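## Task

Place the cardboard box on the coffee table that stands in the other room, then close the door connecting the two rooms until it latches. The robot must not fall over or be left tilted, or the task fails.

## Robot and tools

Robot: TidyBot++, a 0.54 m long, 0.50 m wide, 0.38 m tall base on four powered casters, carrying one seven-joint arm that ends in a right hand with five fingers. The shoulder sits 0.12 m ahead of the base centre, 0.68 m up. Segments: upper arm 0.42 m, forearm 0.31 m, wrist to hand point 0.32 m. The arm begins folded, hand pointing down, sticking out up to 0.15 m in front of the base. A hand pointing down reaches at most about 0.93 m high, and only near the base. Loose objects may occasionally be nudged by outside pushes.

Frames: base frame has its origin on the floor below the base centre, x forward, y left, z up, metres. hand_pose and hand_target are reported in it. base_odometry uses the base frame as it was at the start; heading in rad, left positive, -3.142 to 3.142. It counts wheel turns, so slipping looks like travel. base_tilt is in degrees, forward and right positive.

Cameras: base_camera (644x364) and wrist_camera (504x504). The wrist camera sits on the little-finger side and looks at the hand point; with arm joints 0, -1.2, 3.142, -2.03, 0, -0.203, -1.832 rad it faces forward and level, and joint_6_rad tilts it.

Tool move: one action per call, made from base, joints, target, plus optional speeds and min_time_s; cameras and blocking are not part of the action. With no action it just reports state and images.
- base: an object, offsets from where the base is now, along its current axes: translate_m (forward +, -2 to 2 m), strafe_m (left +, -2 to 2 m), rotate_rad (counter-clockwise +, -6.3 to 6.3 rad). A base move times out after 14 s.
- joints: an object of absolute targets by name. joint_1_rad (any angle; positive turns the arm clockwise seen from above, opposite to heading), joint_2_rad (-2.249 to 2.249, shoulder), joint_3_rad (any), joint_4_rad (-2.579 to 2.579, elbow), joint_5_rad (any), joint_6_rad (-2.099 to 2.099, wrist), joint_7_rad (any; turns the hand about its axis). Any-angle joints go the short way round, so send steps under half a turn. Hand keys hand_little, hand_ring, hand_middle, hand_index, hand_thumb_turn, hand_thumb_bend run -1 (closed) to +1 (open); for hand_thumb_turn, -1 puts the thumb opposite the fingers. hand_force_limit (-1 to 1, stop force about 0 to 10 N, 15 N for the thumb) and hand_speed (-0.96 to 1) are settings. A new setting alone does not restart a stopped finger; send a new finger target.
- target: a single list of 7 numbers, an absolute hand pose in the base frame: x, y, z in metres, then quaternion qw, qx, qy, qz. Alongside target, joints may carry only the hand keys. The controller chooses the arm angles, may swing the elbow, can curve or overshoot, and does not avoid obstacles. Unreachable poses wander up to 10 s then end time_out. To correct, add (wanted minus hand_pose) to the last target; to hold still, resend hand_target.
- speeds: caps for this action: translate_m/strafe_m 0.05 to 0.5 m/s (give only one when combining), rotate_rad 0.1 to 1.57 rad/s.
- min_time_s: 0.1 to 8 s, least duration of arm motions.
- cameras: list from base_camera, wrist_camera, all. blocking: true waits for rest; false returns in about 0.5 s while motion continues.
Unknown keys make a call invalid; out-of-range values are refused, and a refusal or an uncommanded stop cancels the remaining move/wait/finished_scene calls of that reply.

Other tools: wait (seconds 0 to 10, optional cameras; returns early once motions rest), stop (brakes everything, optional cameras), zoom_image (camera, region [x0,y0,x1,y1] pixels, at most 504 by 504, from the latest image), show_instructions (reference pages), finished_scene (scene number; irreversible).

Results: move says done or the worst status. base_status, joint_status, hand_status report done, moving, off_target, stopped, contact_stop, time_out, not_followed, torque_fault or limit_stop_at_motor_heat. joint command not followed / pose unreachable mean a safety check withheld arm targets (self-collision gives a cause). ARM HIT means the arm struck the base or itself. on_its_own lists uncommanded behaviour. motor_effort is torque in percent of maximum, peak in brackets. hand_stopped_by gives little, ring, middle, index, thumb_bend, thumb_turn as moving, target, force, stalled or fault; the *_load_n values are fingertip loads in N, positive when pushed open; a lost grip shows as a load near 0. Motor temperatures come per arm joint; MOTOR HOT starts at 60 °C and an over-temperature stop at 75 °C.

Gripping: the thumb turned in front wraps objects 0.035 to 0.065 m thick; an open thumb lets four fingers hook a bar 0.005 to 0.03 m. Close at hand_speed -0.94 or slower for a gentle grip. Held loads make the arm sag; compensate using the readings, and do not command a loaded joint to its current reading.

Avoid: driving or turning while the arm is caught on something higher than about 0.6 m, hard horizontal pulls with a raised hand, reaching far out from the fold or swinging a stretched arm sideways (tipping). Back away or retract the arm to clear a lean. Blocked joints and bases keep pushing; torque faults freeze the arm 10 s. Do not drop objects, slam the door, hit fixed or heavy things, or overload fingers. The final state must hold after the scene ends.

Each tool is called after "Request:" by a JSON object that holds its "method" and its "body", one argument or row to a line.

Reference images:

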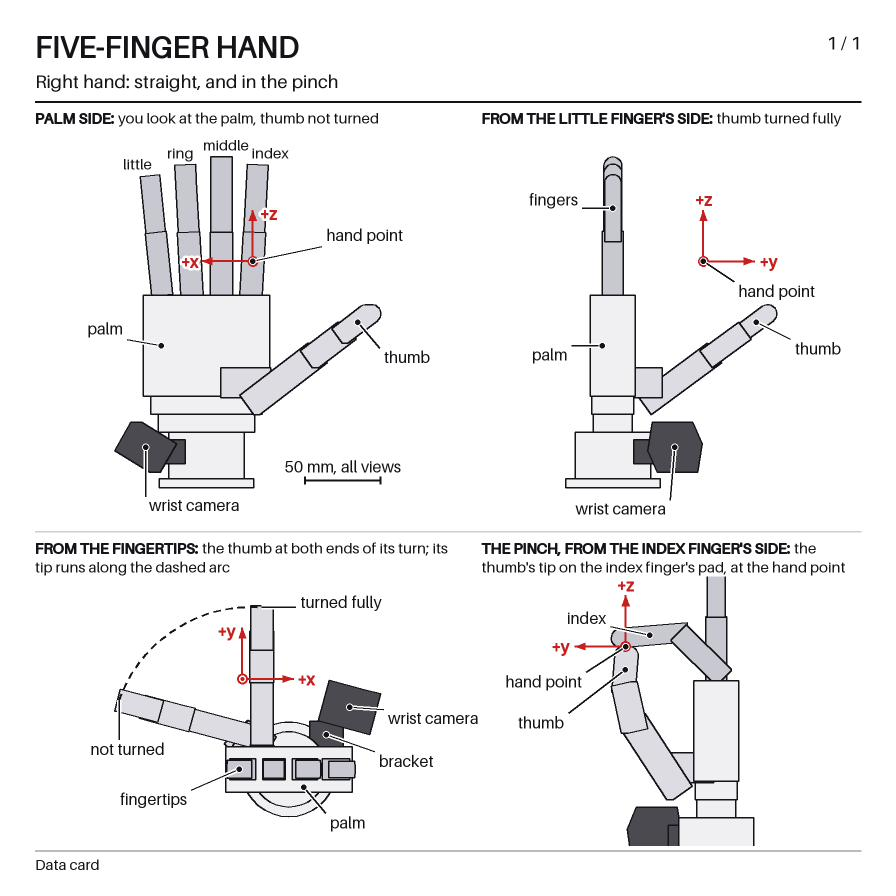

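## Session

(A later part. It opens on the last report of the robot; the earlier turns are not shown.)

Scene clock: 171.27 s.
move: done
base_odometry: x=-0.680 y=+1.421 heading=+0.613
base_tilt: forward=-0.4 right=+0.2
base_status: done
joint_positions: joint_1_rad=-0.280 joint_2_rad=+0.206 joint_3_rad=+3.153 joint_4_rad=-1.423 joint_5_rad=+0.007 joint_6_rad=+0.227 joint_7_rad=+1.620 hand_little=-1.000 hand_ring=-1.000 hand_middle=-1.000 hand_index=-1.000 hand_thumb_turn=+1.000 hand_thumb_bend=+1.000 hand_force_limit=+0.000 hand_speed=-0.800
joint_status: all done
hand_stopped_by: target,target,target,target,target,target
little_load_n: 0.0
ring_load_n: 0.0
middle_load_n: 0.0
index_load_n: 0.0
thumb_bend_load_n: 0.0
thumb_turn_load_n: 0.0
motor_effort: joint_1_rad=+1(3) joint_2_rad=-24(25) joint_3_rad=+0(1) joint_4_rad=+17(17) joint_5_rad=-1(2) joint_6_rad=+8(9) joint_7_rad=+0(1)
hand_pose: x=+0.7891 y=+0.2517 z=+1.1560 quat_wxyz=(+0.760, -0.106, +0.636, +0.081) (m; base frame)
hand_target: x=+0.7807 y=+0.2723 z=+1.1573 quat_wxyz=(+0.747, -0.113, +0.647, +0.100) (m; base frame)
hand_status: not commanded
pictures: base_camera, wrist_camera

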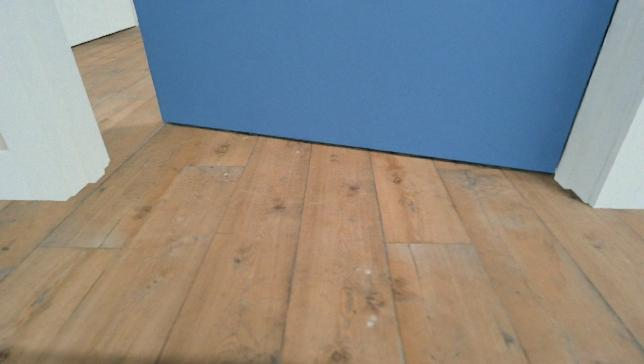

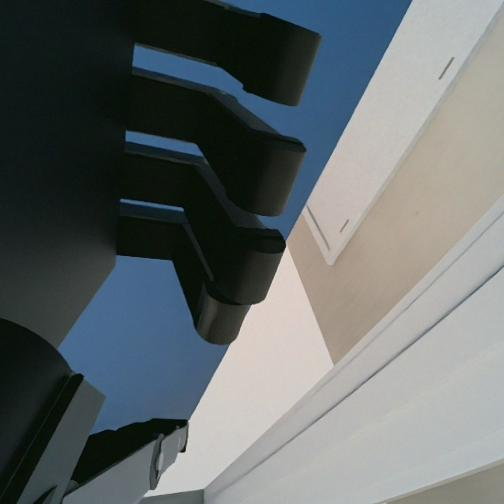

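Request:
{"method": "move", "body": {
  "base": {"translate_m":0.45,"strafe_m":-0.02},
  "speeds": {"translate_m":0.15}
}}

Request:
{"method": "move", "body": {
  "joints": {"joint_1_rad":0.5},
  "min_time_s": 2.5
}}

Request:
{"method": "move", "body": {
  "joints": {"joint_1_rad":0.85},
  "min_time_s": 1.5,
  "cameras": ["all"]
}}

Scene clock: 180.13 s.
move: done
base_odometry: x=-0.301 y=+1.663 heading=+0.613
base_tilt: forward=-0.5 right=+0.3
base_status: done
joint_positions: joint_1_rad=-0.287 joint_2_rad=+0.195 joint_3_rad=+3.151 joint_4_rad=-1.423 joint_5_rad=+0.007 joint_6_rad=+0.220 joint_7_rad=+1.619 hand_little=-1.000 hand_ring=-1.000 hand_middle=-1.000 hand_index=-1.000 hand_thumb_turn=+1.000 hand_thumb_bend=+1.000 hand_force_limit=+0.000 hand_speed=-0.800
joint_status: not commanded
hand_stopped_by: target,target,target,target,target,target
little_load_n: 0.0
ring_load_n: 0.0
middle_load_n: 0.0
index_load_n: 0.0
thumb_bend_load_n: 0.0
thumb_turn_load_n: 0.0
motor_effort: joint_1_rad=+1(3) joint_2_rad=-23(27) joint_3_rad=-1(3) joint_4_rad=+17(25) joint_5_rad=-1(1) joint_6_rad=+7(12) joint_7_rad=+0(1)
hand_pose: x=+0.7821 y=+0.2559 z=+1.1627 quat_wxyz=(+0.761, -0.108, +0.634, +0.085) (m; base frame)
hand_target: x=+0.7807 y=+0.2723 z=+1.1573 quat_wxyz=(+0.747, -0.113, +0.647, +0.100) (m; base frame)
hand_status: not commanded
pictures: none

Scene clock: 183.03 s.
move: done
base_odometry: x=-0.301 y=+1.663 heading=+0.613
base_tilt: forward=-0.5 right=+0.3
base_status: not commanded
joint_positions: joint_1_rad=+0.483 joint_2_rad=+0.195 joint_3_rad=+3.132 joint_4_rad=-1.422 joint_5_rad=+0.007 joint_6_rad=+0.220 joint_7_rad=+1.614 hand_little=-1.000 hand_ring=-1.000 hand_middle=-1.000 hand_index=-1.000 hand_thumb_turn=+1.000 hand_thumb_bend=+1.000 hand_force_limit=+0.000 hand_speed=-0.800
joint_status: all done
hand_stopped_by: target,target,target,target,target,target
little_load_n: 0.0
ring_load_n: 0.0
middle_load_n: 0.0
index_load_n: 0.0
thumb_bend_load_n: 0.0
thumb_turn_load_n: 0.0
motor_effort: joint_1_rad=+1(9) joint_2_rad=-24(25) joint_3_rad=+1(7) joint_4_rad=+17(18) joint_5_rad=-1(2) joint_6_rad=+9(9) joint_7_rad=+0(2)
hand_pose: x=+0.7773 y=-0.2670 z=+1.1633 quat_wxyz=(+0.740, +0.135, +0.629, -0.197) (m; base frame)
hand_target: x=+0.7753 y=-0.2850 z=+1.1573 quat_wxyz=(+0.727, +0.148, +0.640, -0.199) (m; base frame)
hand_status: not commanded
pictures: none

Scene clock: 184.83 s.
move: off_target
base_odometry: x=-0.301 y=+1.663 heading=+0.613
base_tilt: forward=-0.4 right=+0.2
base_status: not commanded
joint_positions: joint_1_rad=+0.635 joint_2_rad=+0.195 joint_3_rad=+3.041 joint_4_rad=-1.422 joint_5_rad=+0.009 joint_6_rad=+0.219 joint_7_rad=+1.600 hand_little=-1.000 hand_ring=-1.000 hand_middle=-1.000 hand_index=-1.000 hand_thumb_turn=+1.000 hand_thumb_bend=+1.000 hand_force_limit=+0.000 hand_speed=-0.800
joint_status: joint_1_rad off_target (ended at +0.635, target +0.850)
hand_stopped_by: target,target,target,target,target,target
little_load_n: 0.0
ring_load_n: 0.0
middle_load_n: 0.0
index_load_n: 0.0
thumb_bend_load_n: 0.0
thumb_turn_load_n: 0.0
motor_effort: joint_1_rad=+27(27) joint_2_rad=-23(25) joint_3_rad=+22(22) joint_4_rad=+19(19) joint_5_rad=-2(4) joint_6_rad=+10(10) joint_7_rad=+3(3)
hand_pose: x=+0.7534 y=-0.3144 z=+1.1658 quat_wxyz=(+0.737, +0.165, +0.621, -0.210) (m; base frame)
hand_target: x=+0.6378 y=-0.4927 z=+1.1573 quat_wxyz=(+0.682, +0.257, +0.604, -0.322) (m; base frame)
hand_status: not commanded
pictures: base_camera, wrist_camera

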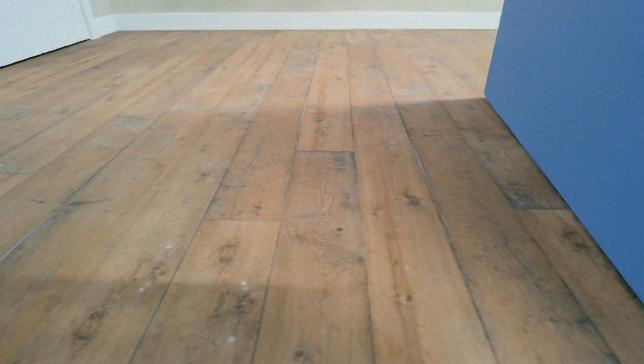

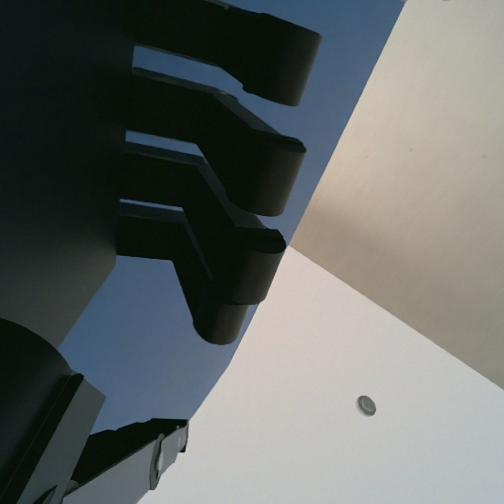

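Request:
{"method": "move", "body": {
  "base": {"translate_m":-0.75},
  "joints": {"joint_1_rad":0,"joint_2_rad":-1.2,"joint_3_rad":3.142,"joint_4_rad":-2.03,"joint_5_rad":0,"joint_6_rad":-0.35,"joint_7_rad":-1.75,"hand_little":1,"hand_ring":1,"hand_middle":1,"hand_index":1}
}}

Request:
{"method": "move", "body": {
  "base": {"strafe_m":-1.3,"rotate_rad":-3.14},
  "cameras": ["all"]
}}

Scene clock: 197.10 s.
move: done
base_odometry: x=-0.914 y=+1.232 heading=+0.613
base_tilt: forward=-0.5 right=+0.3
base_status: done
joint_positions: joint_1_rad=+0.024 joint_2_rad=-1.187 joint_3_rad=+3.131 joint_4_rad=-2.006 joint_5_rad=+0.009 joint_6_rad=-0.289 joint_7_rad=+4.483 hand_little=+1.000 hand_ring=+1.000 hand_middle=+1.000 hand_index=+1.000 hand_thumb_turn=+1.000 hand_thumb_bend=+1.000 hand_force_limit=+0.000 hand_speed=-0.800
joint_status: all done
hand_stopped_by: target,target,target,target,target,target
little_load_n: 0.0
ring_load_n: -0.5
middle_load_n: 0.0
index_load_n: 0.0
thumb_bend_load_n: 0.0
thumb_turn_load_n: 0.0
motor_effort: joint_1_rad=+1(29) joint_2_rad=+16(27) joint_3_rad=+0(23) joint_4_rad=+13(20) joint_5_rad=-1(3) joint_6_rad=+8(11) joint_7_rad=+0(3)
hand_pose: x=+0.2647 y=-0.0499 z=+1.1596 quat_wxyz=(+0.082, -0.522, +0.060, -0.847) (m; base frame)
hand_target: x=+0.2722 y=-0.0526 z=+1.1311 quat_wxyz=(+0.074, -0.554, +0.050, -0.828) (m; base frame)
hand_status: not commanded
pictures: none

Scene clock: 201.43 s.
move: done
base_odometry: x=-0.166 y=+0.169 heading=-2.528
base_tilt: forward=-0.5 right=+0.2
base_status: done
joint_positions: joint_1_rad=+0.021 joint_2_rad=-1.187 joint_3_rad=+3.131 joint_4_rad=-2.007 joint_5_rad=+0.009 joint_6_rad=-0.290 joint_7_rad=+4.484 hand_little=+1.000 hand_ring=+1.000 hand_middle=+1.000 hand_index=+1.000 hand_thumb_turn=+1.000 hand_thumb_bend=+1.000 hand_force_limit=+0.000 hand_speed=-0.800
joint_status: not commanded
hand_stopped_by: target,target,target,target,target,target
little_load_n: 0.0
ring_load_n: 0.0
middle_load_n: 0.0
index_load_n: 0.0
thumb_bend_load_n: 0.0
thumb_turn_load_n: 0.0
motor_effort: joint_1_rad=+1(1) joint_2_rad=+15(16) joint_3_rad=+2(3) joint_4_rad=+13(14) joint_5_rad=+0(1) joint_6_rad=+8(9) joint_7_rad=+0(1)
hand_pose: x=+0.2654 y=-0.0495 z=+1.1585 quat_wxyz=(+0.083, -0.524, +0.060, -0.846) (m; base frame)
hand_target: x=+0.2722 y=-0.0526 z=+1.1311 quat_wxyz=(+0.074, -0.554, +0.050, -0.828) (m; base frame)
hand_status: not commanded
pictures: base_camera, wrist_camera

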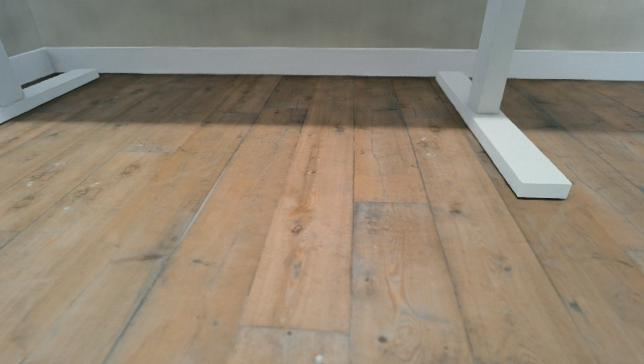

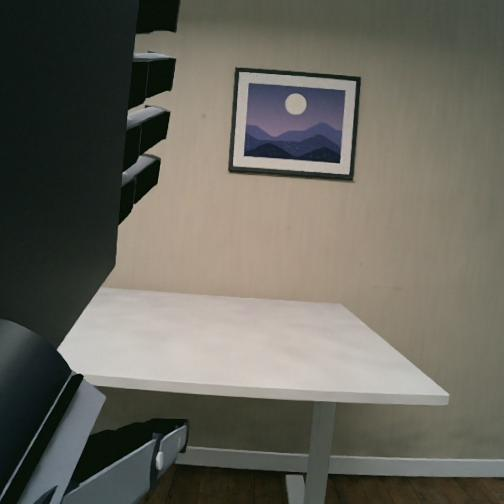

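Request:
{"method": "move", "body": {
  "base": {"strafe_m":0.4,"rotate_rad":-0.06},
  "joints": {"joint_6_rad":-0.7},
  "cameras": ["all"]
}}

Scene clock: 213.00 s.
move: done
base_odometry: x=+0.064 y=-0.159 heading=-2.588
base_tilt: forward=-0.5 right=+0.2
base_status: done
joint_positions: joint_1_rad=+0.012 joint_2_rad=-1.187 joint_3_rad=+3.133 joint_4_rad=-2.019 joint_5_rad=+0.009 joint_6_rad=-0.643 joint_7_rad=+4.484 hand_little=+1.000 hand_ring=+1.000 hand_middle=+1.000 hand_index=+1.000 hand_thumb_turn=+1.000 hand_thumb_bend=+1.000 hand_force_limit=+0.000 hand_speed=-0.800
joint_status: all done
hand_stopped_by: target,target,target,target,target,target
little_load_n: 0.0
ring_load_n: 0.0
middle_load_n: 0.0
index_load_n: 0.0
thumb_bend_load_n: 0.0
thumb_turn_load_n: 0.0
motor_effort: joint_1_rad=+1(2) joint_2_rad=+15(16) joint_3_rad=+1(3) joint_4_rad=+14(16) joint_5_rad=+0(1) joint_6_rad=+9(11) joint_7_rad=+0(1)
hand_pose: x=+0.2852 y=-0.0507 z=+1.0389 quat_wxyz=(+0.074, -0.668, +0.076, -0.736) (m; base frame)
hand_target: x=+0.2823 y=-0.0525 z=+1.0185 quat_wxyz=(+0.065, -0.690, +0.062, -0.718) (m; base frame)
hand_status: not commanded
pictures: base_camera, wrist_camera

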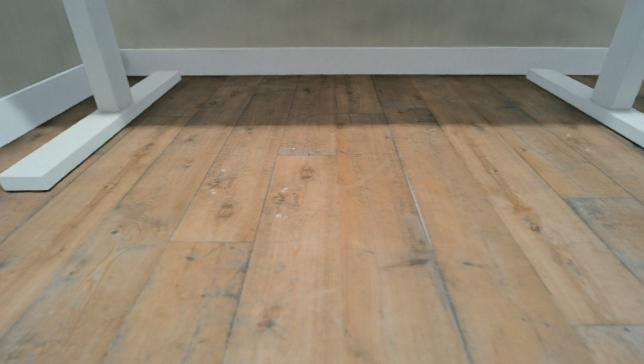

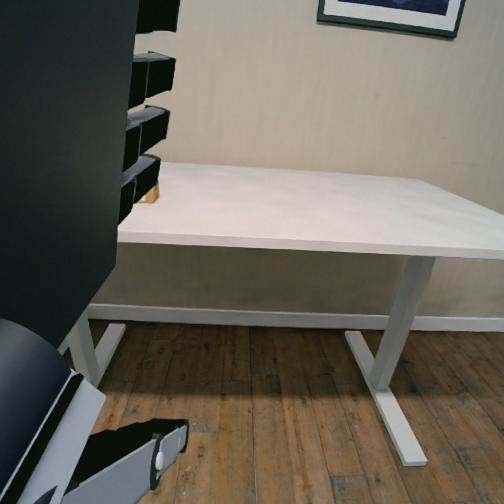

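Request:
{"method": "move", "body": {
  "base": {"strafe_m":0.22,"translate_m":0.15},
  "joints": {"joint_6_rad":-0.6},
  "cameras": ["all"]
}}

Scene clock: 229.03 s.
move: done
base_odometry: x=+0.053 y=-0.425 heading=-2.588
base_tilt: forward=-0.5 right=+0.3
base_status: done
joint_positions: joint_1_rad=+0.012 joint_2_rad=-1.188 joint_3_rad=+3.133 joint_4_rad=-2.019 joint_5_rad=+0.009 joint_6_rad=-0.596 joint_7_rad=+4.484 hand_little=+1.000 hand_ring=+1.000 hand_middle=+1.000 hand_index=+1.000 hand_thumb_turn=+1.000 hand_thumb_bend=+1.000 hand_force_limit=+0.000 hand_speed=-0.800
joint_status: all done
hand_stopped_by: target,target,target,target,target,target
little_load_n: 0.0
ring_load_n: 0.0
middle_load_n: 0.0
index_load_n: 0.0
thumb_bend_load_n: 0.0
thumb_turn_load_n: 0.0
motor_effort: joint_1_rad=+1(2) joint_2_rad=+15(16) joint_3_rad=+1(3) joint_4_rad=+14(15) joint_5_rad=+0(1) joint_6_rad=+9(10) joint_7_rad=+0(1)
hand_pose: x=+0.2852 y=-0.0505 z=+1.0542 quat_wxyz=(+0.076, -0.650, +0.074, -0.752) (m; base frame)
hand_target: x=+0.2835 y=-0.0525 z=+1.0510 quat_wxyz=(+0.068, -0.653, +0.059, -0.752) (m; base frame)
hand_status: not commanded
pictures: base_camera, wrist_camera

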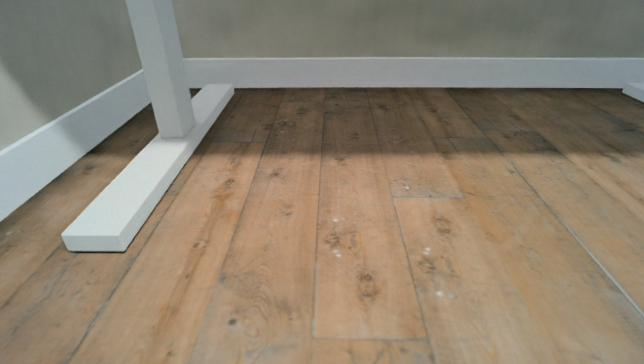

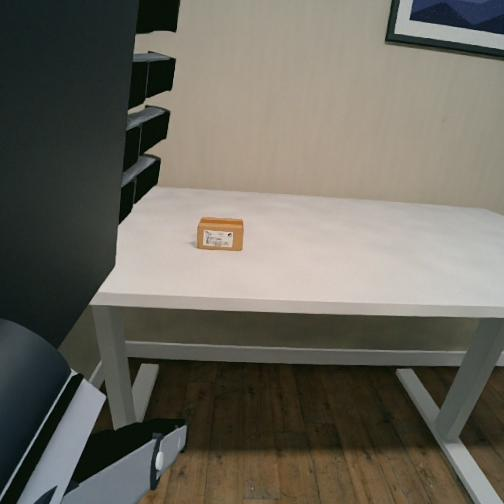

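Request:
{"method": "zoom_image", "body": {
  "camera": "wrist_camera",
  "region": [170, 190, 270, 270]
}}

Scaled by 5.040.

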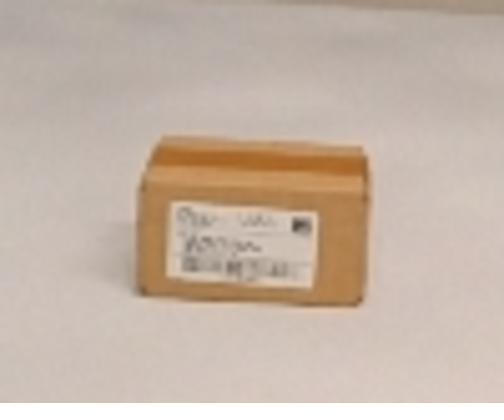

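Request:
{"method": "move", "body": {
  "base": {"translate_m":0.19,"strafe_m":-0.165},
  "speeds": {"translate_m":0.25}
}}

Request:
{"method": "move", "body": {
  "target": [0.5, 0.12, 1.06, -0.4898, 0.6256, 0.4280, 0.4303],
  "min_time_s": 3,
  "cameras": ["all"]
}}

Scene clock: 275.13 s.
move: done
base_odometry: x=-0.196 y=-0.384 heading=-2.588
base_tilt: forward=-0.5 right=+0.3
base_status: done
joint_positions: joint_1_rad=+0.012 joint_2_rad=-1.190 joint_3_rad=+3.133 joint_4_rad=-2.019 joint_5_rad=+0.009 joint_6_rad=-0.596 joint_7_rad=+4.484 hand_little=+1.000 hand_ring=+1.000 hand_middle=+1.000 hand_index=+1.000 hand_thumb_turn=+1.000 hand_thumb_bend=+1.000 hand_force_limit=+0.000 hand_speed=-0.800
joint_status: not commanded
hand_stopped_by: target,target,target,target,target,target
little_load_n: 0.0
ring_load_n: 0.0
middle_load_n: 0.0
index_load_n: 0.0
thumb_bend_load_n: 0.0
thumb_turn_load_n: 0.0
motor_effort: joint_1_rad=+1(1) joint_2_rad=+15(16) joint_3_rad=+1(2) joint_4_rad=+14(14) joint_5_rad=-1(1) joint_6_rad=+9(10) joint_7_rad=+0(0)
hand_pose: x=+0.2843 y=-0.0505 z=+1.0546 quat_wxyz=(+0.076, -0.650, +0.074, -0.753) (m; base frame)
hand_target: x=+0.2835 y=-0.0525 z=+1.0510 quat_wxyz=(+0.068, -0.653, +0.059, -0.752) (m; base frame)
hand_status: not commanded
pictures: none

Scene clock: 278.70 s.
move: done
base_odometry: x=-0.196 y=-0.384 heading=-2.588
base_tilt: forward=-0.5 right=+0.2
base_status: not commanded
joint_positions: joint_1_rad=-1.498 joint_2_rad=-0.561 joint_3_rad=+4.397 joint_4_rad=-1.377 joint_5_rad=-0.760 joint_6_rad=-1.373 joint_7_rad=+5.614 hand_little=+1.000 hand_ring=+1.000 hand_middle=+1.000 hand_index=+1.000 hand_thumb_turn=+1.000 hand_thumb_bend=+1.000 hand_force_limit=+0.000 hand_speed=-0.800
joint_status: not commanded
hand_stopped_by: target,target,target,target,target,target
little_load_n: 0.0
ring_load_n: 0.0
middle_load_n: 0.0
index_load_n: 0.0
thumb_bend_load_n: 0.0
thumb_turn_load_n: 0.0
motor_effort: joint_1_rad=+1(2) joint_2_rad=+9(17) joint_3_rad=-6(7) joint_4_rad=+12(14) joint_5_rad=-8(8) joint_6_rad=+4(10) joint_7_rad=+0(1)
hand_pose: x=+0.5101 y=+0.1106 z=+1.0486 quat_wxyz=(+0.483, -0.650, -0.399, -0.431) (m; base frame)
hand_target: x=+0.5000 y=+0.1200 z=+1.0601 quat_wxyz=(+0.490, -0.626, -0.428, -0.431) (m; base frame)
hand_status: done (0.018 m and 4.4 deg from the pose sent, 0.275 m and 85.2 deg at the start)
pictures: base_camera, wrist_camera

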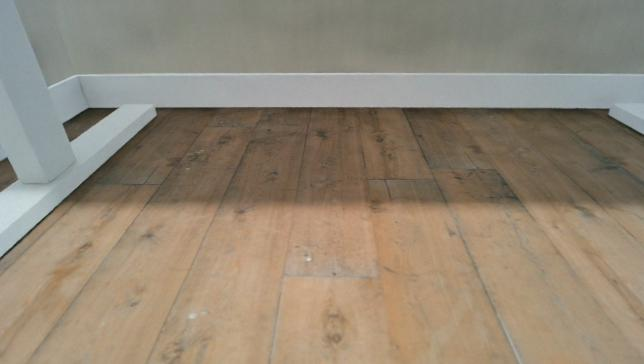

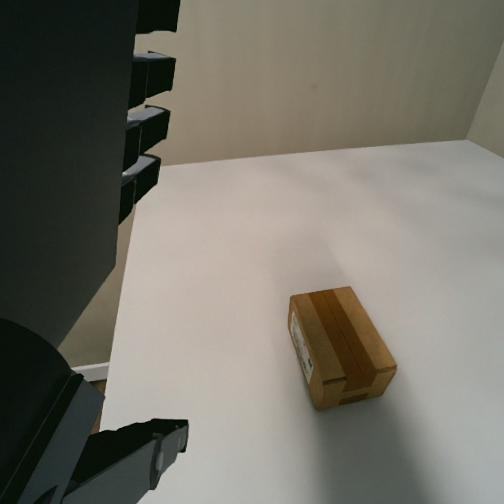

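Request:
{"method": "move", "body": {
  "target": [0.575, 0.121, 1.03, -0.5107, 0.6034, 0.4587, 0.4052],
  "joints": {"hand_thumb_turn":-1},
  "min_time_s": 2,
  "cameras": ["wrist_camera"]
}}

Scene clock: 298.17 s.
move: off_target
base_odometry: x=-0.196 y=-0.384 heading=-2.588
base_tilt: forward=-0.4 right=+0.3
base_status: not commanded
joint_positions: joint_1_rad=-1.933 joint_2_rad=-0.889 joint_3_rad=+4.279 joint_4_rad=-1.180 joint_5_rad=-0.288 joint_6_rad=-1.313 joint_7_rad=+5.517 hand_little=+1.000 hand_ring=+1.000 hand_middle=+1.000 hand_index=+1.000 hand_thumb_turn=-1.000 hand_thumb_bend=+1.000 hand_force_limit=+0.000 hand_speed=-0.800
joint_status: all done
hand_stopped_by: target,target,target,target,target,target
little_load_n: 0.0
ring_load_n: 0.0
middle_load_n: 0.0
index_load_n: 0.0
thumb_bend_load_n: 0.0
thumb_turn_load_n: 0.0
motor_effort: joint_1_rad=+1(1) joint_2_rad=+21(22) joint_3_rad=-9(10) joint_4_rad=+9(12) joint_5_rad=-6(8) joint_6_rad=+6(6) joint_7_rad=+0(1)
hand_pose: x=+0.5681 y=+0.0949 z=+1.0579 quat_wxyz=(+0.492, -0.575, -0.465, -0.460) (m; base frame)
hand_target: x=+0.5901 y=+0.0891 z=+1.0728 quat_wxyz=(+0.489, -0.581, -0.436, -0.483) (m; base frame)
hand_status: off_target (0.039 m and 7.4 deg from the pose sent, 0.068 m and 9.7 deg at the start)
pictures: wrist_camera

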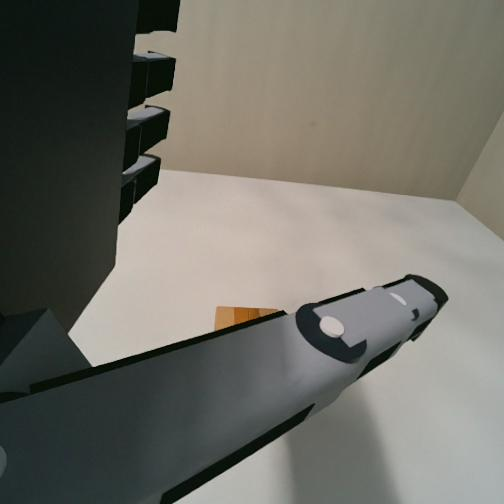

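Request:
{"method": "move", "body": {
  "base": {"translate_m":-0.3,"strafe_m":-0.22}
}}

Request:
{"method": "move", "body": {
  "joints": {"joint_1_rad":-0.063,"joint_2_rad":0.15,"joint_3_rad":3.142,"joint_4_rad":-1.2,"joint_5_rad":-1.417,"joint_6_rad":-1.463,"joint_7_rad":-0.298},
  "min_time_s": 2.5,
  "cameras": ["all"]
}}

Scene clock: 346.00 s.
move: done
base_odometry: x=-0.056 y=-0.039 heading=-2.587
base_tilt: forward=-0.4 right=+0.3
base_status: done
joint_positions: joint_1_rad=-1.943 joint_2_rad=-0.889 joint_3_rad=+4.275 joint_4_rad=-1.177 joint_5_rad=-0.285 joint_6_rad=-1.310 joint_7_rad=+5.517 hand_little=+1.000 hand_ring=+1.000 hand_middle=+1.000 hand_index=+1.000 hand_thumb_turn=-1.000 hand_thumb_bend=+1.000 hand_force_limit=+0.000 hand_speed=-0.800
joint_status: not commanded
hand_stopped_by: target,target,target,target,target,target
little_load_n: 0.0
ring_load_n: 0.0
middle_load_n: 0.0
index_load_n: 0.0
thumb_bend_load_n: 0.0
thumb_turn_load_n: 0.5
motor_effort: joint_1_rad=+1(3) joint_2_rad=+20(22) joint_3_rad=-9(10) joint_4_rad=+8(9) joint_5_rad=-7(7) joint_6_rad=+5(6) joint_7_rad=+0(1)
hand_pose: x=+0.5684 y=+0.0978 z=+1.0601 quat_wxyz=(+0.492, -0.572, -0.467, -0.461) (m; base frame)
hand_target: x=+0.5901 y=+0.0891 z=+1.0728 quat_wxyz=(+0.489, -0.581, -0.436, -0.483) (m; base frame)
hand_status: not commanded
pictures: none

Scene clock: 349.33 s.
move: done
base_odometry: x=-0.056 y=-0.039 heading=-2.587
base_tilt: forward=-0.5 right=+0.2
base_status: not commanded
joint_positions: joint_1_rad=-0.087 joint_2_rad=+0.136 joint_3_rad=+3.165 joint_4_rad=-1.177 joint_5_rad=-1.370 joint_6_rad=-1.406 joint_7_rad=+5.935 hand_little=+1.000 hand_ring=+1.000 hand_middle=+1.000 hand_index=+1.000 hand_thumb_turn=-1.000 hand_thumb_bend=+1.000 hand_force_limit=+0.000 hand_speed=-0.800
joint_status: all done
hand_stopped_by: target,target,target,target,target,target
little_load_n: 0.0
ring_load_n: 0.0
middle_load_n: 0.0
index_load_n: 0.0
thumb_bend_load_n: 0.0
thumb_turn_load_n: 0.0
motor_effort: joint_1_rad=+1(2) joint_2_rad=-18(21) joint_3_rad=-1(11) joint_4_rad=+13(15) joint_5_rad=-8(8) joint_6_rad=+2(7) joint_7_rad=+0(1)
hand_pose: x=+0.5833 y=+0.3267 z=+1.0966 quat_wxyz=(+0.439, -0.589, -0.478, -0.481) (m; base frame)
hand_target: x=+0.5701 y=+0.3340 z=+1.0926 quat_wxyz=(+0.464, -0.566, -0.493, -0.472) (m; base frame)
hand_status: not commanded
pictures: base_camera, wrist_camera

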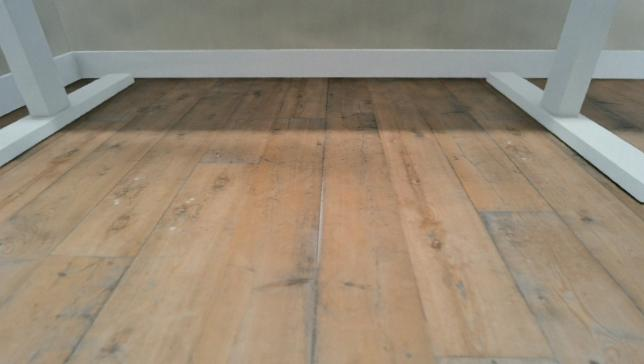

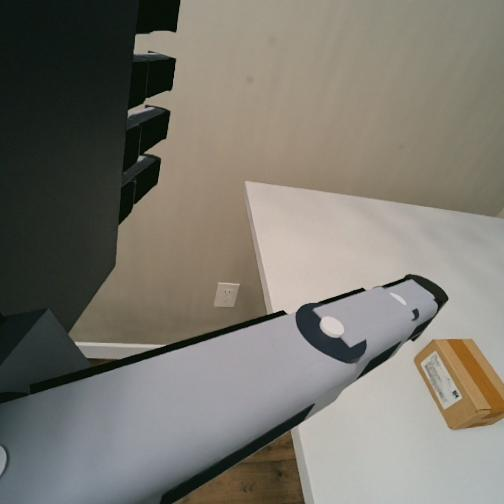

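Request:
{"method": "move", "body": {
  "base": {"translate_m":0.312,"strafe_m":-0.01},
  "joints": {"joint_1_rad":-0.04,"joint_2_rad":0.235,"joint_3_rad":3.12,"joint_4_rad":-1.335,"joint_5_rad":-1.46,"joint_6_rad":-1.51,"joint_7_rad":-0.25},
  "min_time_s": 2,
  "cameras": ["all"]
}}

Scene clock: 362.47 s.
move: done
base_odometry: x=-0.327 y=-0.195 heading=-2.588
base_tilt: forward=-0.4 right=+0.3
base_status: done
joint_positions: joint_1_rad=-0.065 joint_2_rad=+0.215 joint_3_rad=+3.142 joint_4_rad=-1.312 joint_5_rad=-1.415 joint_6_rad=-1.452 joint_7_rad=+5.983 hand_little=+1.000 hand_ring=+1.000 hand_middle=+1.000 hand_index=+1.000 hand_thumb_turn=-1.000 hand_thumb_bend=+1.000 hand_force_limit=+0.000 hand_speed=-0.800
joint_status: all done
hand_stopped_by: target,target,target,target,target,target
little_load_n: 0.0
ring_load_n: 0.0
middle_load_n: 0.0
index_load_n: 0.0
thumb_bend_load_n: 0.0
thumb_turn_load_n: 0.0
motor_effort: joint_1_rad=+1(2) joint_2_rad=-21(24) joint_3_rad=-1(2) joint_4_rad=+14(15) joint_5_rad=-8(9) joint_6_rad=+1(4) joint_7_rad=+0(1)
hand_pose: x=+0.5926 y=+0.3353 z=+1.0151 quat_wxyz=(+0.500, -0.610, -0.450, -0.419) (m; base frame)
hand_target: x=+0.5815 y=+0.3397 z=+1.0136 quat_wxyz=(+0.527, -0.586, -0.458, -0.412) (m; base frame)
hand_status: not commanded
pictures: base_camera, wrist_camera

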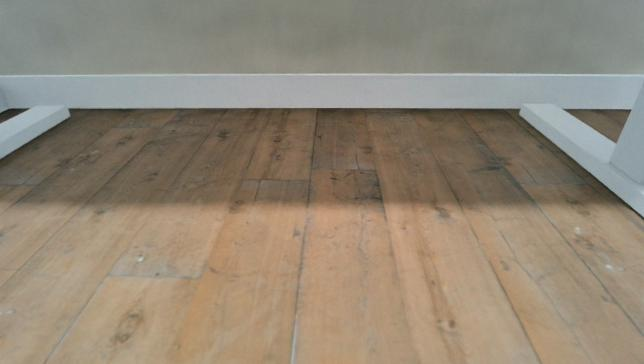

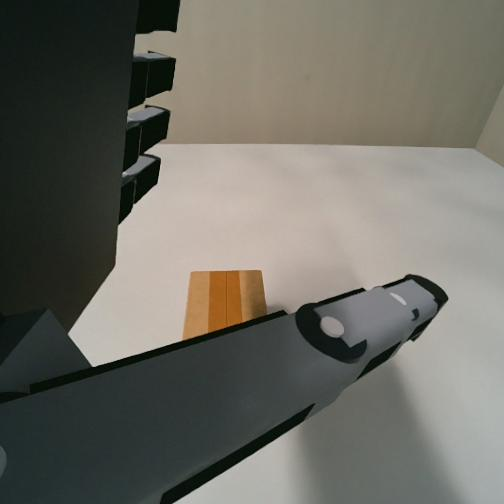

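Request:
{"method": "move", "body": {
  "base": {"translate_m":-0.009,"strafe_m":0.012},
  "speeds": {"translate_m":0.1},
  "joints": {"joint_1_rad":-0.04,"joint_2_rad":0.26,"joint_3_rad":3.12,"joint_4_rad":-1.513,"joint_5_rad":-1.487,"joint_6_rad":-1.495,"joint_7_rad":-0.058},
  "min_time_s": 1.5,
  "cameras": ["wrist_camera"]
}}

Scene clock: 376.27 s.
move: done
base_odometry: x=-0.313 y=-0.201 heading=-2.588
base_tilt: forward=-0.5 right=+0.3
base_status: done
joint_positions: joint_1_rad=-0.059 joint_2_rad=+0.240 joint_3_rad=+3.137 joint_4_rad=-1.491 joint_5_rad=-1.441 joint_6_rad=-1.453 joint_7_rad=+6.175 hand_little=+1.000 hand_ring=+1.000 hand_middle=+1.000 hand_index=+1.000 hand_thumb_turn=-1.000 hand_thumb_bend=+1.000 hand_force_limit=+0.000 hand_speed=-0.800
joint_status: all done
hand_stopped_by: target,target,target,target,target,target
little_load_n: 0.0
ring_load_n: 0.0
middle_load_n: 0.0
index_load_n: 0.0
thumb_bend_load_n: 0.0
thumb_turn_load_n: 0.0
motor_effort: joint_1_rad=+1(3) joint_2_rad=-21(22) joint_3_rad=-1(2) joint_4_rad=+13(15) joint_5_rad=-9(9) joint_6_rad=-1(2) joint_7_rad=+0(1)
hand_pose: x=+0.5894 y=+0.3370 z=+0.9497 quat_wxyz=(+0.511, -0.606, -0.453, -0.409) (m; base frame)
hand_target: x=+0.5837 y=+0.3412 z=+0.9515 quat_wxyz=(+0.534, -0.584, -0.453, -0.411) (m; base frame)
hand_status: not commanded
pictures: wrist_camera

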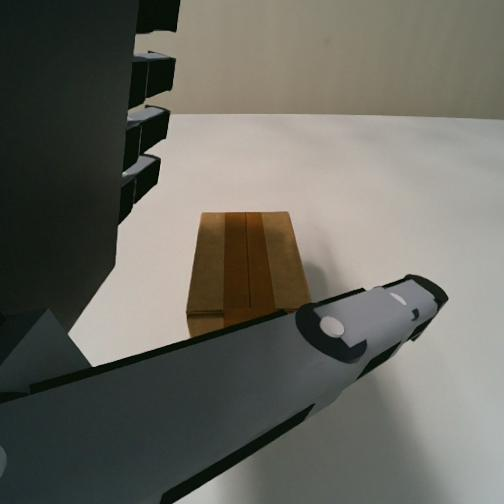

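Request:
{"method": "move", "body": {
  "base": {"translate_m":0.007,"strafe_m":-0.004},
  "speeds": {"translate_m":0.1}
}}

Request:
{"method": "move", "body": {
  "joints": {"joint_1_rad":-0.04,"joint_2_rad":0.2713,"joint_3_rad":3.12,"joint_4_rad":-1.616,"joint_5_rad":-1.501,"joint_6_rad":-1.464,"joint_7_rad":0.057},
  "min_time_s": 1.5,
  "cameras": ["wrist_camera"]
}}

Scene clock: 388.60 s.
move: done
base_odometry: x=-0.321 y=-0.201 heading=-2.588
base_tilt: forward=-0.5 right=+0.2
base_status: done
joint_positions: joint_1_rad=-0.057 joint_2_rad=+0.245 joint_3_rad=+3.136 joint_4_rad=-1.492 joint_5_rad=-1.443 joint_6_rad=-1.453 joint_7_rad=+6.175 hand_little=+1.000 hand_ring=+1.000 hand_middle=+1.000 hand_index=+1.000 hand_thumb_turn=-1.000 hand_thumb_bend=+1.000 hand_force_limit=+0.000 hand_speed=-0.800
joint_status: not commanded
hand_stopped_by: target,target,target,target,target,target
little_load_n: 0.0
ring_load_n: 0.0
middle_load_n: 0.0
index_load_n: 0.0
thumb_bend_load_n: 0.0
thumb_turn_load_n: 0.0
motor_effort: joint_1_rad=+1(2) joint_2_rad=-22(24) joint_3_rad=+0(3) joint_4_rad=+14(14) joint_5_rad=-8(9) joint_6_rad=-1(1) joint_7_rad=+0(1)
hand_pose: x=+0.5911 y=+0.3367 z=+0.9474 quat_wxyz=(+0.512, -0.607, -0.451, -0.408) (m; base frame)
hand_target: x=+0.5837 y=+0.3412 z=+0.9515 quat_wxyz=(+0.534, -0.584, -0.453, -0.411) (m; base frame)
hand_status: not commanded
pictures: none

Scene clock: 390.40 s.
move: done
base_odometry: x=-0.321 y=-0.201 heading=-2.588
base_tilt: forward=-0.4 right=+0.2
base_status: not commanded
joint_positions: joint_1_rad=-0.057 joint_2_rad=+0.250 joint_3_rad=+3.136 joint_4_rad=-1.593 joint_5_rad=-1.455 joint_6_rad=-1.453 joint_7_rad=+6.290 hand_little=+1.000 hand_ring=+1.000 hand_middle=+1.000 hand_index=+1.000 hand_thumb_turn=-1.000 hand_thumb_bend=+1.000 hand_force_limit=+0.000 hand_speed=-0.800
joint_status: all done
hand_stopped_by: target,target,target,target,target,target
little_load_n: 0.0
ring_load_n: 0.0
middle_load_n: 0.0
index_load_n: 0.0
thumb_bend_load_n: 0.0
thumb_turn_load_n: 0.5
motor_effort: joint_1_rad=+1(2) joint_2_rad=-21(23) joint_3_rad=-1(2) joint_4_rad=+13(14) joint_5_rad=-8(9) joint_6_rad=-1(2) joint_7_rad=+0(1)
hand_pose: x=+0.5821 y=+0.3374 z=+0.9155 quat_wxyz=(+0.514, -0.602, -0.456, -0.407) (m; base frame)
hand_target: x=+0.5864 y=+0.3397 z=+0.9150 quat_wxyz=(+0.528, -0.589, -0.447, -0.418) (m; base frame)
hand_status: not commanded
pictures: wrist_camera

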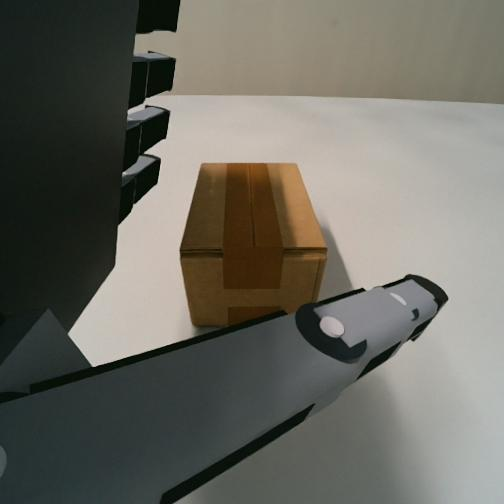

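Request:
{"method": "move", "body": {
  "base": {"translate_m":0.007},
  "speeds": {"translate_m":0.1}
}}

Request:
{"method": "move", "body": {
  "joints": {"joint_1_rad":-0.04,"joint_2_rad":0.28,"joint_3_rad":3.12,"joint_4_rad":-1.65,"joint_5_rad":-1.505,"joint_6_rad":-1.46,"joint_7_rad":0.09},
  "min_time_s": 1.5,
  "cameras": ["wrist_camera"]
}}

Scene clock: 395.80 s.
move: done
base_odometry: x=-0.327 y=-0.205 heading=-2.588
base_tilt: forward=-0.5 right=+0.2
base_status: done
joint_positions: joint_1_rad=-0.057 joint_2_rad=+0.257 joint_3_rad=+3.136 joint_4_rad=-1.595 joint_5_rad=-1.457 joint_6_rad=-1.453 joint_7_rad=+6.290 hand_little=+1.000 hand_ring=+1.000 hand_middle=+1.000 hand_index=+1.000 hand_thumb_turn=-1.000 hand_thumb_bend=+1.000 hand_force_limit=+0.000 hand_speed=-0.800
joint_status: not commanded
hand_stopped_by: target,target,target,target,target,target
little_load_n: 0.0
ring_load_n: 0.0
middle_load_n: 0.0
index_load_n: 0.0
thumb_bend_load_n: 0.0
thumb_turn_load_n: 0.0
motor_effort: joint_1_rad=+1(2) joint_2_rad=-21(24) joint_3_rad=-1(2) joint_4_rad=+13(13) joint_5_rad=-8(9) joint_6_rad=-1(2) joint_7_rad=+0(1)
hand_pose: x=+0.5837 y=+0.3376 z=+0.9118 quat_wxyz=(+0.516, -0.603, -0.454, -0.404) (m; base frame)
hand_target: x=+0.5864 y=+0.3397 z=+0.9150 quat_wxyz=(+0.528, -0.589, -0.447, -0.418) (m; base frame)
hand_status: not commanded
pictures: none

Scene clock: 397.60 s.
move: done
base_odometry: x=-0.327 y=-0.205 heading=-2.588
base_tilt: forward=-0.4 right=+0.3
base_status: not commanded
joint_positions: joint_1_rad=-0.057 joint_2_rad=+0.258 joint_3_rad=+3.136 joint_4_rad=-1.627 joint_5_rad=-1.459 joint_6_rad=-1.453 joint_7_rad=+6.323 hand_little=+1.000 hand_ring=+1.000 hand_middle=+1.000 hand_index=+1.000 hand_thumb_turn=-1.000 hand_thumb_bend=+1.000 hand_force_limit=+0.000 hand_speed=-0.800
joint_status: all done
hand_stopped_by: target,target,target,target,target,target
little_load_n: 0.0
ring_load_n: 0.0
middle_load_n: 0.0
index_load_n: 0.0
thumb_bend_load_n: 0.0
thumb_turn_load_n: 0.5
motor_effort: joint_1_rad=+1(2) joint_2_rad=-21(23) joint_3_rad=-1(2) joint_4_rad=+13(14) joint_5_rad=-8(9) joint_6_rad=-1(2) joint_7_rad=+0(1)
hand_pose: x=+0.5798 y=+0.3377 z=+0.9021 quat_wxyz=(+0.517, -0.603, -0.455, -0.403) (m; base frame)
hand_target: x=+0.5853 y=+0.3395 z=+0.9006 quat_wxyz=(+0.530, -0.591, -0.444, -0.415) (m; base frame)
hand_status: not commanded
pictures: wrist_camera

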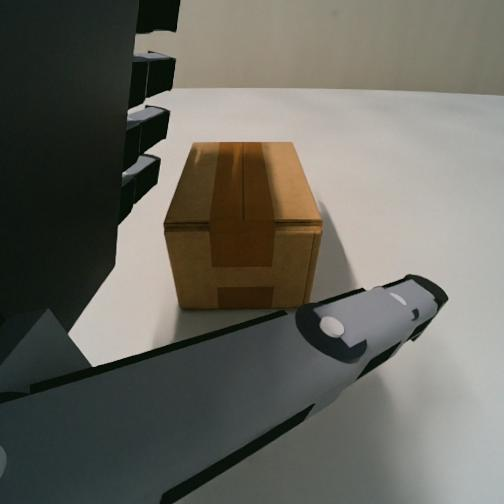

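Request:
{"method": "move", "body": {
  "joints": {"hand_force_limit":-0.3,"hand_speed":-0.93,"hand_index":-0.9,"hand_middle":-0.9,"hand_thumb_bend":-0.6},
  "cameras": ["wrist_camera"]
}}

Scene clock: 409.37 s.
move: off_target
base_odometry: x=-0.327 y=-0.205 heading=-2.588
base_tilt: forward=-0.4 right=+0.3
base_status: not commanded
joint_positions: joint_1_rad=-0.057 joint_2_rad=+0.258 joint_3_rad=+3.136 joint_4_rad=-1.627 joint_5_rad=-1.466 joint_6_rad=-1.453 joint_7_rad=+6.325 hand_little=+1.000 hand_ring=+1.000 hand_middle=-0.310 hand_index=+0.338 hand_thumb_turn=-1.000 hand_thumb_bend=+0.320 hand_force_limit=-0.300 hand_speed=-0.930
joint_status: hand_middle off_target (ended at -0.310, target -0.900); hand_index off_target (ended at +0.338, target -0.900); hand_thumb_bend off_target (ended at +0.320, target -0.600); the others done
hand_stopped_by: target,target,force,force,force,target
little_load_n: 0.0
ring_load_n: 0.0
middle_load_n: 5.0
index_load_n: 0.5
thumb_bend_load_n: 5.0
thumb_turn_load_n: 0.5
motor_effort: joint_1_rad=+1(2) joint_2_rad=-21(22) joint_3_rad=-1(2) joint_4_rad=+13(13) joint_5_rad=-8(9) joint_6_rad=-1(2) joint_7_rad=+0(1)
hand_pose: x=+0.5804 y=+0.3381 z=+0.9041 quat_wxyz=(+0.518, -0.601, -0.453, -0.406) (m; base frame)
hand_target: x=+0.5853 y=+0.3395 z=+0.9006 quat_wxyz=(+0.530, -0.591, -0.444, -0.415) (m; base frame)
hand_status: not commanded
pictures: wrist_camera

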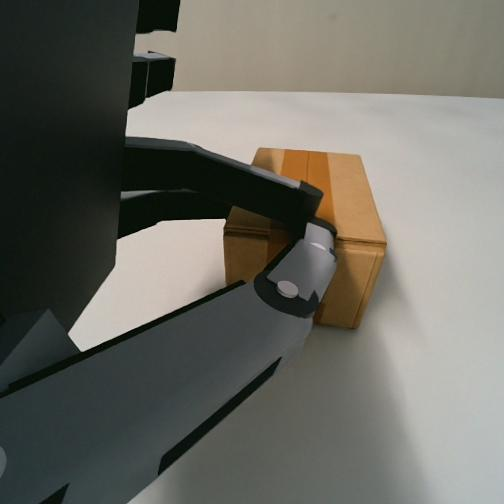

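Request:
{"method": "move", "body": {
  "joints": {"hand_speed":-0.5,"hand_index":1,"hand_middle":1,"hand_thumb_bend":1}
}}

Request:
{"method": "move", "body": {
  "joints": {"joint_1_rad":-0.04,"joint_2_rad":0.25,"joint_3_rad":3.12,"joint_4_rad":-1.47,"joint_5_rad":-1.487,"joint_6_rad":-1.495,"joint_7_rad":0.14},
  "min_time_s": 1.5,
  "cameras": ["wrist_camera"]
}}

Scene clock: 423.43 s.
move: done
base_odometry: x=-0.327 y=-0.205 heading=-2.588
base_tilt: forward=-0.4 right=+0.3
base_status: not commanded
joint_positions: joint_1_rad=-0.057 joint_2_rad=+0.259 joint_3_rad=+3.136 joint_4_rad=-1.628 joint_5_rad=-1.467 joint_6_rad=-1.453 joint_7_rad=+6.325 hand_little=+1.000 hand_ring=+1.000 hand_middle=+1.000 hand_index=+1.000 hand_thumb_turn=-1.000 hand_thumb_bend=+1.000 hand_force_limit=-0.300 hand_speed=-0.500
joint_status: all done
hand_stopped_by: target,target,target,target,target,target
little_load_n: 0.0
ring_load_n: 0.0
middle_load_n: 0.0
index_load_n: 0.0
thumb_bend_load_n: 0.0
thumb_turn_load_n: 0.0
motor_effort: joint_1_rad=+1(1) joint_2_rad=-22(22) joint_3_rad=-1(2) joint_4_rad=+13(13) joint_5_rad=-8(8) joint_6_rad=-1(2) joint_7_rad=+0(1)
hand_pose: x=+0.5805 y=+0.3382 z=+0.9036 quat_wxyz=(+0.519, -0.601, -0.452, -0.405) (m; base frame)
hand_target: x=+0.5853 y=+0.3395 z=+0.9006 quat_wxyz=(+0.530, -0.591, -0.444, -0.415) (m; base frame)
hand_status: not commanded
pictures: none

Scene clock: 425.23 s.
move: done
base_odometry: x=-0.327 y=-0.205 heading=-2.588
base_tilt: forward=-0.4 right=+0.3
base_status: not commanded
joint_positions: joint_1_rad=-0.057 joint_2_rad=+0.259 joint_3_rad=+3.136 joint_4_rad=-1.495 joint_5_rad=-1.467 joint_6_rad=-1.453 joint_7_rad=+6.373 hand_little=+1.000 hand_ring=+1.000 hand_middle=+1.000 hand_index=+1.000 hand_thumb_turn=-1.000 hand_thumb_bend=+1.000 hand_force_limit=-0.300 hand_speed=-0.500
joint_status: all done
hand_stopped_by: target,target,target,target,target,target
little_load_n: 0.0
ring_load_n: 0.0
middle_load_n: 0.0
index_load_n: 0.0
thumb_bend_load_n: 0.0
thumb_turn_load_n: 0.5
motor_effort: joint_1_rad=+1(2) joint_2_rad=-22(23) joint_3_rad=-1(2) joint_4_rad=+14(14) joint_5_rad=-8(9) joint_6_rad=-1(3) joint_7_rad=+0(1)
hand_pose: x=+0.6035 y=+0.3397 z=+0.9574 quat_wxyz=(+0.479, -0.559, -0.498, -0.458) (m; base frame)
hand_target: x=+0.5937 y=+0.3423 z=+0.9838 quat_wxyz=(+0.478, -0.523, -0.520, -0.477) (m; base frame)
hand_status: not commanded
pictures: wrist_camera

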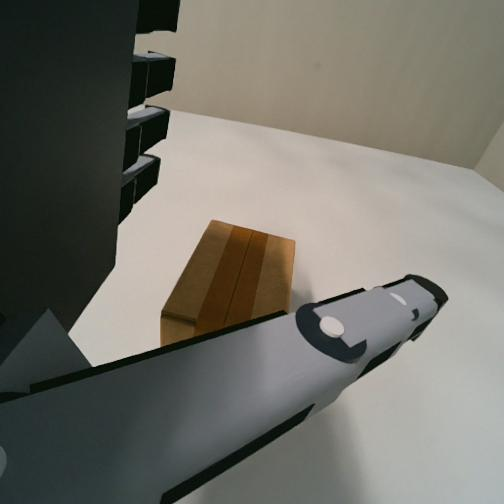

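Request:
{"method": "move", "body": {
  "joints": {"joint_1_rad":-0.04,"joint_2_rad":0.25,"joint_3_rad":3.12,"joint_4_rad":-1.44,"joint_5_rad":-1.487,"joint_6_rad":-1.3,"joint_7_rad":0.14},
  "min_time_s": 1.5,
  "cameras": ["wrist_camera"]
}}

Scene clock: 447.13 s.
move: done
base_odometry: x=-0.327 y=-0.205 heading=-2.588
base_tilt: forward=-0.4 right=+0.2
base_status: not commanded
joint_positions: joint_1_rad=-0.057 joint_2_rad=+0.259 joint_3_rad=+3.136 joint_4_rad=-1.468 joint_5_rad=-1.467 joint_6_rad=-1.357 joint_7_rad=+6.373 hand_little=+1.000 hand_ring=+1.000 hand_middle=+1.000 hand_index=+1.000 hand_thumb_turn=-1.000 hand_thumb_bend=+1.000 hand_force_limit=-0.300 hand_speed=-0.500
joint_status: all done
hand_stopped_by: target,target,target,target,target,target
little_load_n: 0.0
ring_load_n: 0.0
middle_load_n: 0.0
index_load_n: -0.5
thumb_bend_load_n: 0.0
thumb_turn_load_n: 0.5
motor_effort: joint_1_rad=+1(1) joint_2_rad=-22(23) joint_3_rad=-1(2) joint_4_rad=+14(15) joint_5_rad=-8(9) joint_6_rad=+0(2) joint_7_rad=+0(1)
hand_pose: x=+0.6369 y=+0.3308 z=+0.9648 quat_wxyz=(+0.444, -0.576, -0.483, -0.487) (m; base frame)
hand_target: x=+0.6575 y=+0.3231 z=+0.9903 quat_wxyz=(+0.411, -0.565, -0.484, -0.527) (m; base frame)
hand_status: not commanded
pictures: wrist_camera

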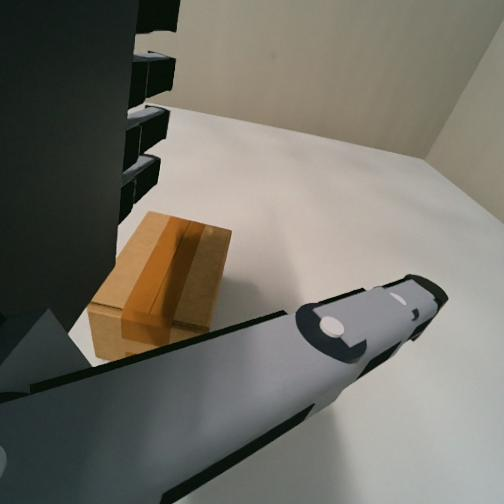

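Request:
{"method": "move", "body": {
  "base": {"translate_m":-0.027,"strafe_m":0.018},
  "speeds": {"translate_m":0.1},
  "joints": {"joint_1_rad":-0.04,"joint_2_rad":0.26,"joint_3_rad":3.12,"joint_4_rad":-1.47,"joint_5_rad":-1.487,"joint_6_rad":-1.23,"joint_7_rad":0.14},
  "min_time_s": 1,
  "cameras": ["wrist_camera"]
}}

Scene clock: 451.87 s.
move: done
base_odometry: x=-0.295 y=-0.206 heading=-2.588
base_tilt: forward=-0.4 right=+0.2
base_status: done
joint_positions: joint_1_rad=-0.056 joint_2_rad=+0.257 joint_3_rad=+3.135 joint_4_rad=-1.468 joint_5_rad=-1.467 joint_6_rad=-1.288 joint_7_rad=+6.373 hand_little=+1.000 hand_ring=+1.000 hand_middle=+1.000 hand_index=+1.000 hand_thumb_turn=-1.000 hand_thumb_bend=+1.000 hand_force_limit=-0.300 hand_speed=-0.500
joint_status: all done
hand_stopped_by: target,target,target,target,target,target
little_load_n: 0.0
ring_load_n: 0.0
middle_load_n: 0.0
index_load_n: 0.0
thumb_bend_load_n: 0.0
thumb_turn_load_n: 0.5
motor_effort: joint_1_rad=+1(2) joint_2_rad=-23(24) joint_3_rad=-1(3) joint_4_rad=+14(15) joint_5_rad=-8(9) joint_6_rad=+1(1) joint_7_rad=+0(1)
hand_pose: x=+0.6575 y=+0.3222 z=+0.9637 quat_wxyz=(+0.422, -0.593, -0.468, -0.502) (m; base frame)
hand_target: x=+0.6778 y=+0.3134 z=+0.9689 quat_wxyz=(+0.398, -0.592, -0.460, -0.528) (m; base frame)
hand_status: not commanded
pictures: wrist_camera

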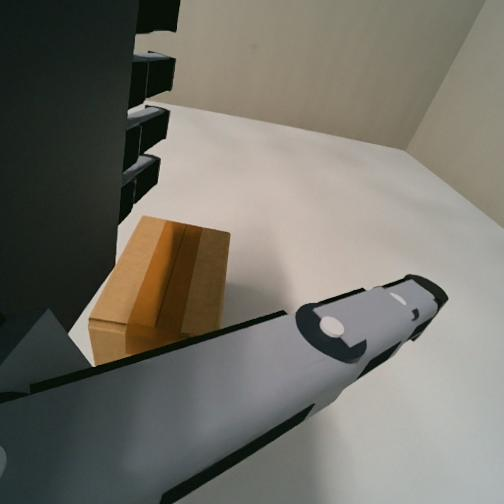

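Request:
{"method": "move", "body": {
  "base": {"translate_m":-0.007,"strafe_m":0.011},
  "speeds": {"translate_m":0.1},
  "joints": {"joint_1_rad":-0.04,"joint_2_rad":0.27,"joint_3_rad":3.12,"joint_4_rad":-1.52,"joint_5_rad":-1.49,"joint_6_rad":-1.22,"joint_7_rad":0.2},
  "min_time_s": 1
}}

Request:
{"method": "move", "body": {
  "joints": {"joint_1_rad":-0.04,"joint_2_rad":0.275,"joint_3_rad":3.12,"joint_4_rad":-1.6,"joint_5_rad":-1.49,"joint_6_rad":-1.22,"joint_7_rad":0.27},
  "min_time_s": 1,
  "cameras": ["wrist_camera"]
}}

Scene clock: 466.43 s.
move: done
base_odometry: x=-0.283 y=-0.212 heading=-2.588
base_tilt: forward=-0.4 right=+0.3
base_status: done
joint_positions: joint_1_rad=-0.052 joint_2_rad=+0.257 joint_3_rad=+3.131 joint_4_rad=-1.497 joint_5_rad=-1.467 joint_6_rad=-1.277 joint_7_rad=+6.433 hand_little=+1.000 hand_ring=+1.000 hand_middle=+1.000 hand_index=+1.000 hand_thumb_turn=-1.000 hand_thumb_bend=+1.000 hand_force_limit=-0.300 hand_speed=-0.500
joint_status: all done
hand_stopped_by: target,target,target,target,target,target
little_load_n: 0.0
ring_load_n: 0.0
middle_load_n: 0.0
index_load_n: 0.0
thumb_bend_load_n: -0.5
thumb_turn_load_n: 0.0
motor_effort: joint_1_rad=+1(4) joint_2_rad=-23(25) joint_3_rad=-1(2) joint_4_rad=+14(15) joint_5_rad=-7(9) joint_6_rad=+0(1) joint_7_rad=+0(1)
hand_pose: x=+0.6587 y=+0.3206 z=+0.9539 quat_wxyz=(+0.410, -0.588, -0.477, -0.508) (m; base frame)
hand_target: x=+0.6788 y=+0.3118 z=+0.9438 quat_wxyz=(+0.392, -0.597, -0.464, -0.524) (m; base frame)
hand_status: not commanded
pictures: none

Scene clock: 467.73 s.
move: done
base_odometry: x=-0.283 y=-0.212 heading=-2.588
base_tilt: forward=-0.5 right=+0.2
base_status: not commanded
joint_positions: joint_1_rad=-0.052 joint_2_rad=+0.257 joint_3_rad=+3.131 joint_4_rad=-1.578 joint_5_rad=-1.467 joint_6_rad=-1.276 joint_7_rad=+6.503 hand_little=+1.000 hand_ring=+1.000 hand_middle=+1.000 hand_index=+1.000 hand_thumb_turn=-1.000 hand_thumb_bend=+1.000 hand_force_limit=-0.300 hand_speed=-0.500
joint_status: all done
hand_stopped_by: target,target,target,target,target,target
little_load_n: 0.0
ring_load_n: 0.0
middle_load_n: 0.0
index_load_n: 0.0
thumb_bend_load_n: 0.0
thumb_turn_load_n: 0.0
motor_effort: joint_1_rad=+1(2) joint_2_rad=-23(23) joint_3_rad=-1(2) joint_4_rad=+13(15) joint_5_rad=-7(9) joint_6_rad=-1(2) joint_7_rad=+0(1)
hand_pose: x=+0.6489 y=+0.3201 z=+0.9219 quat_wxyz=(+0.410, -0.593, -0.482, -0.497) (m; base frame)
hand_target: x=+0.6692 y=+0.3114 z=+0.9084 quat_wxyz=(+0.393, -0.603, -0.470, -0.511) (m; base frame)
hand_status: not commanded
pictures: wrist_camera

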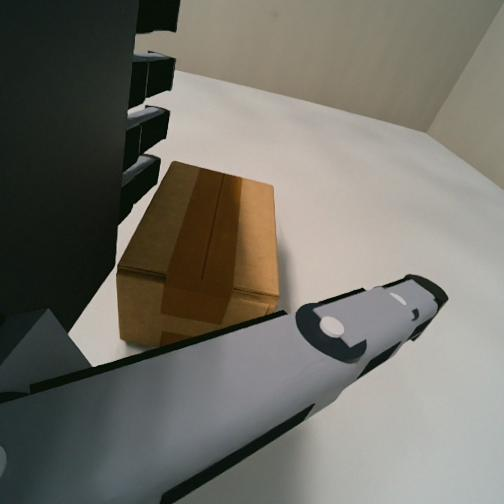

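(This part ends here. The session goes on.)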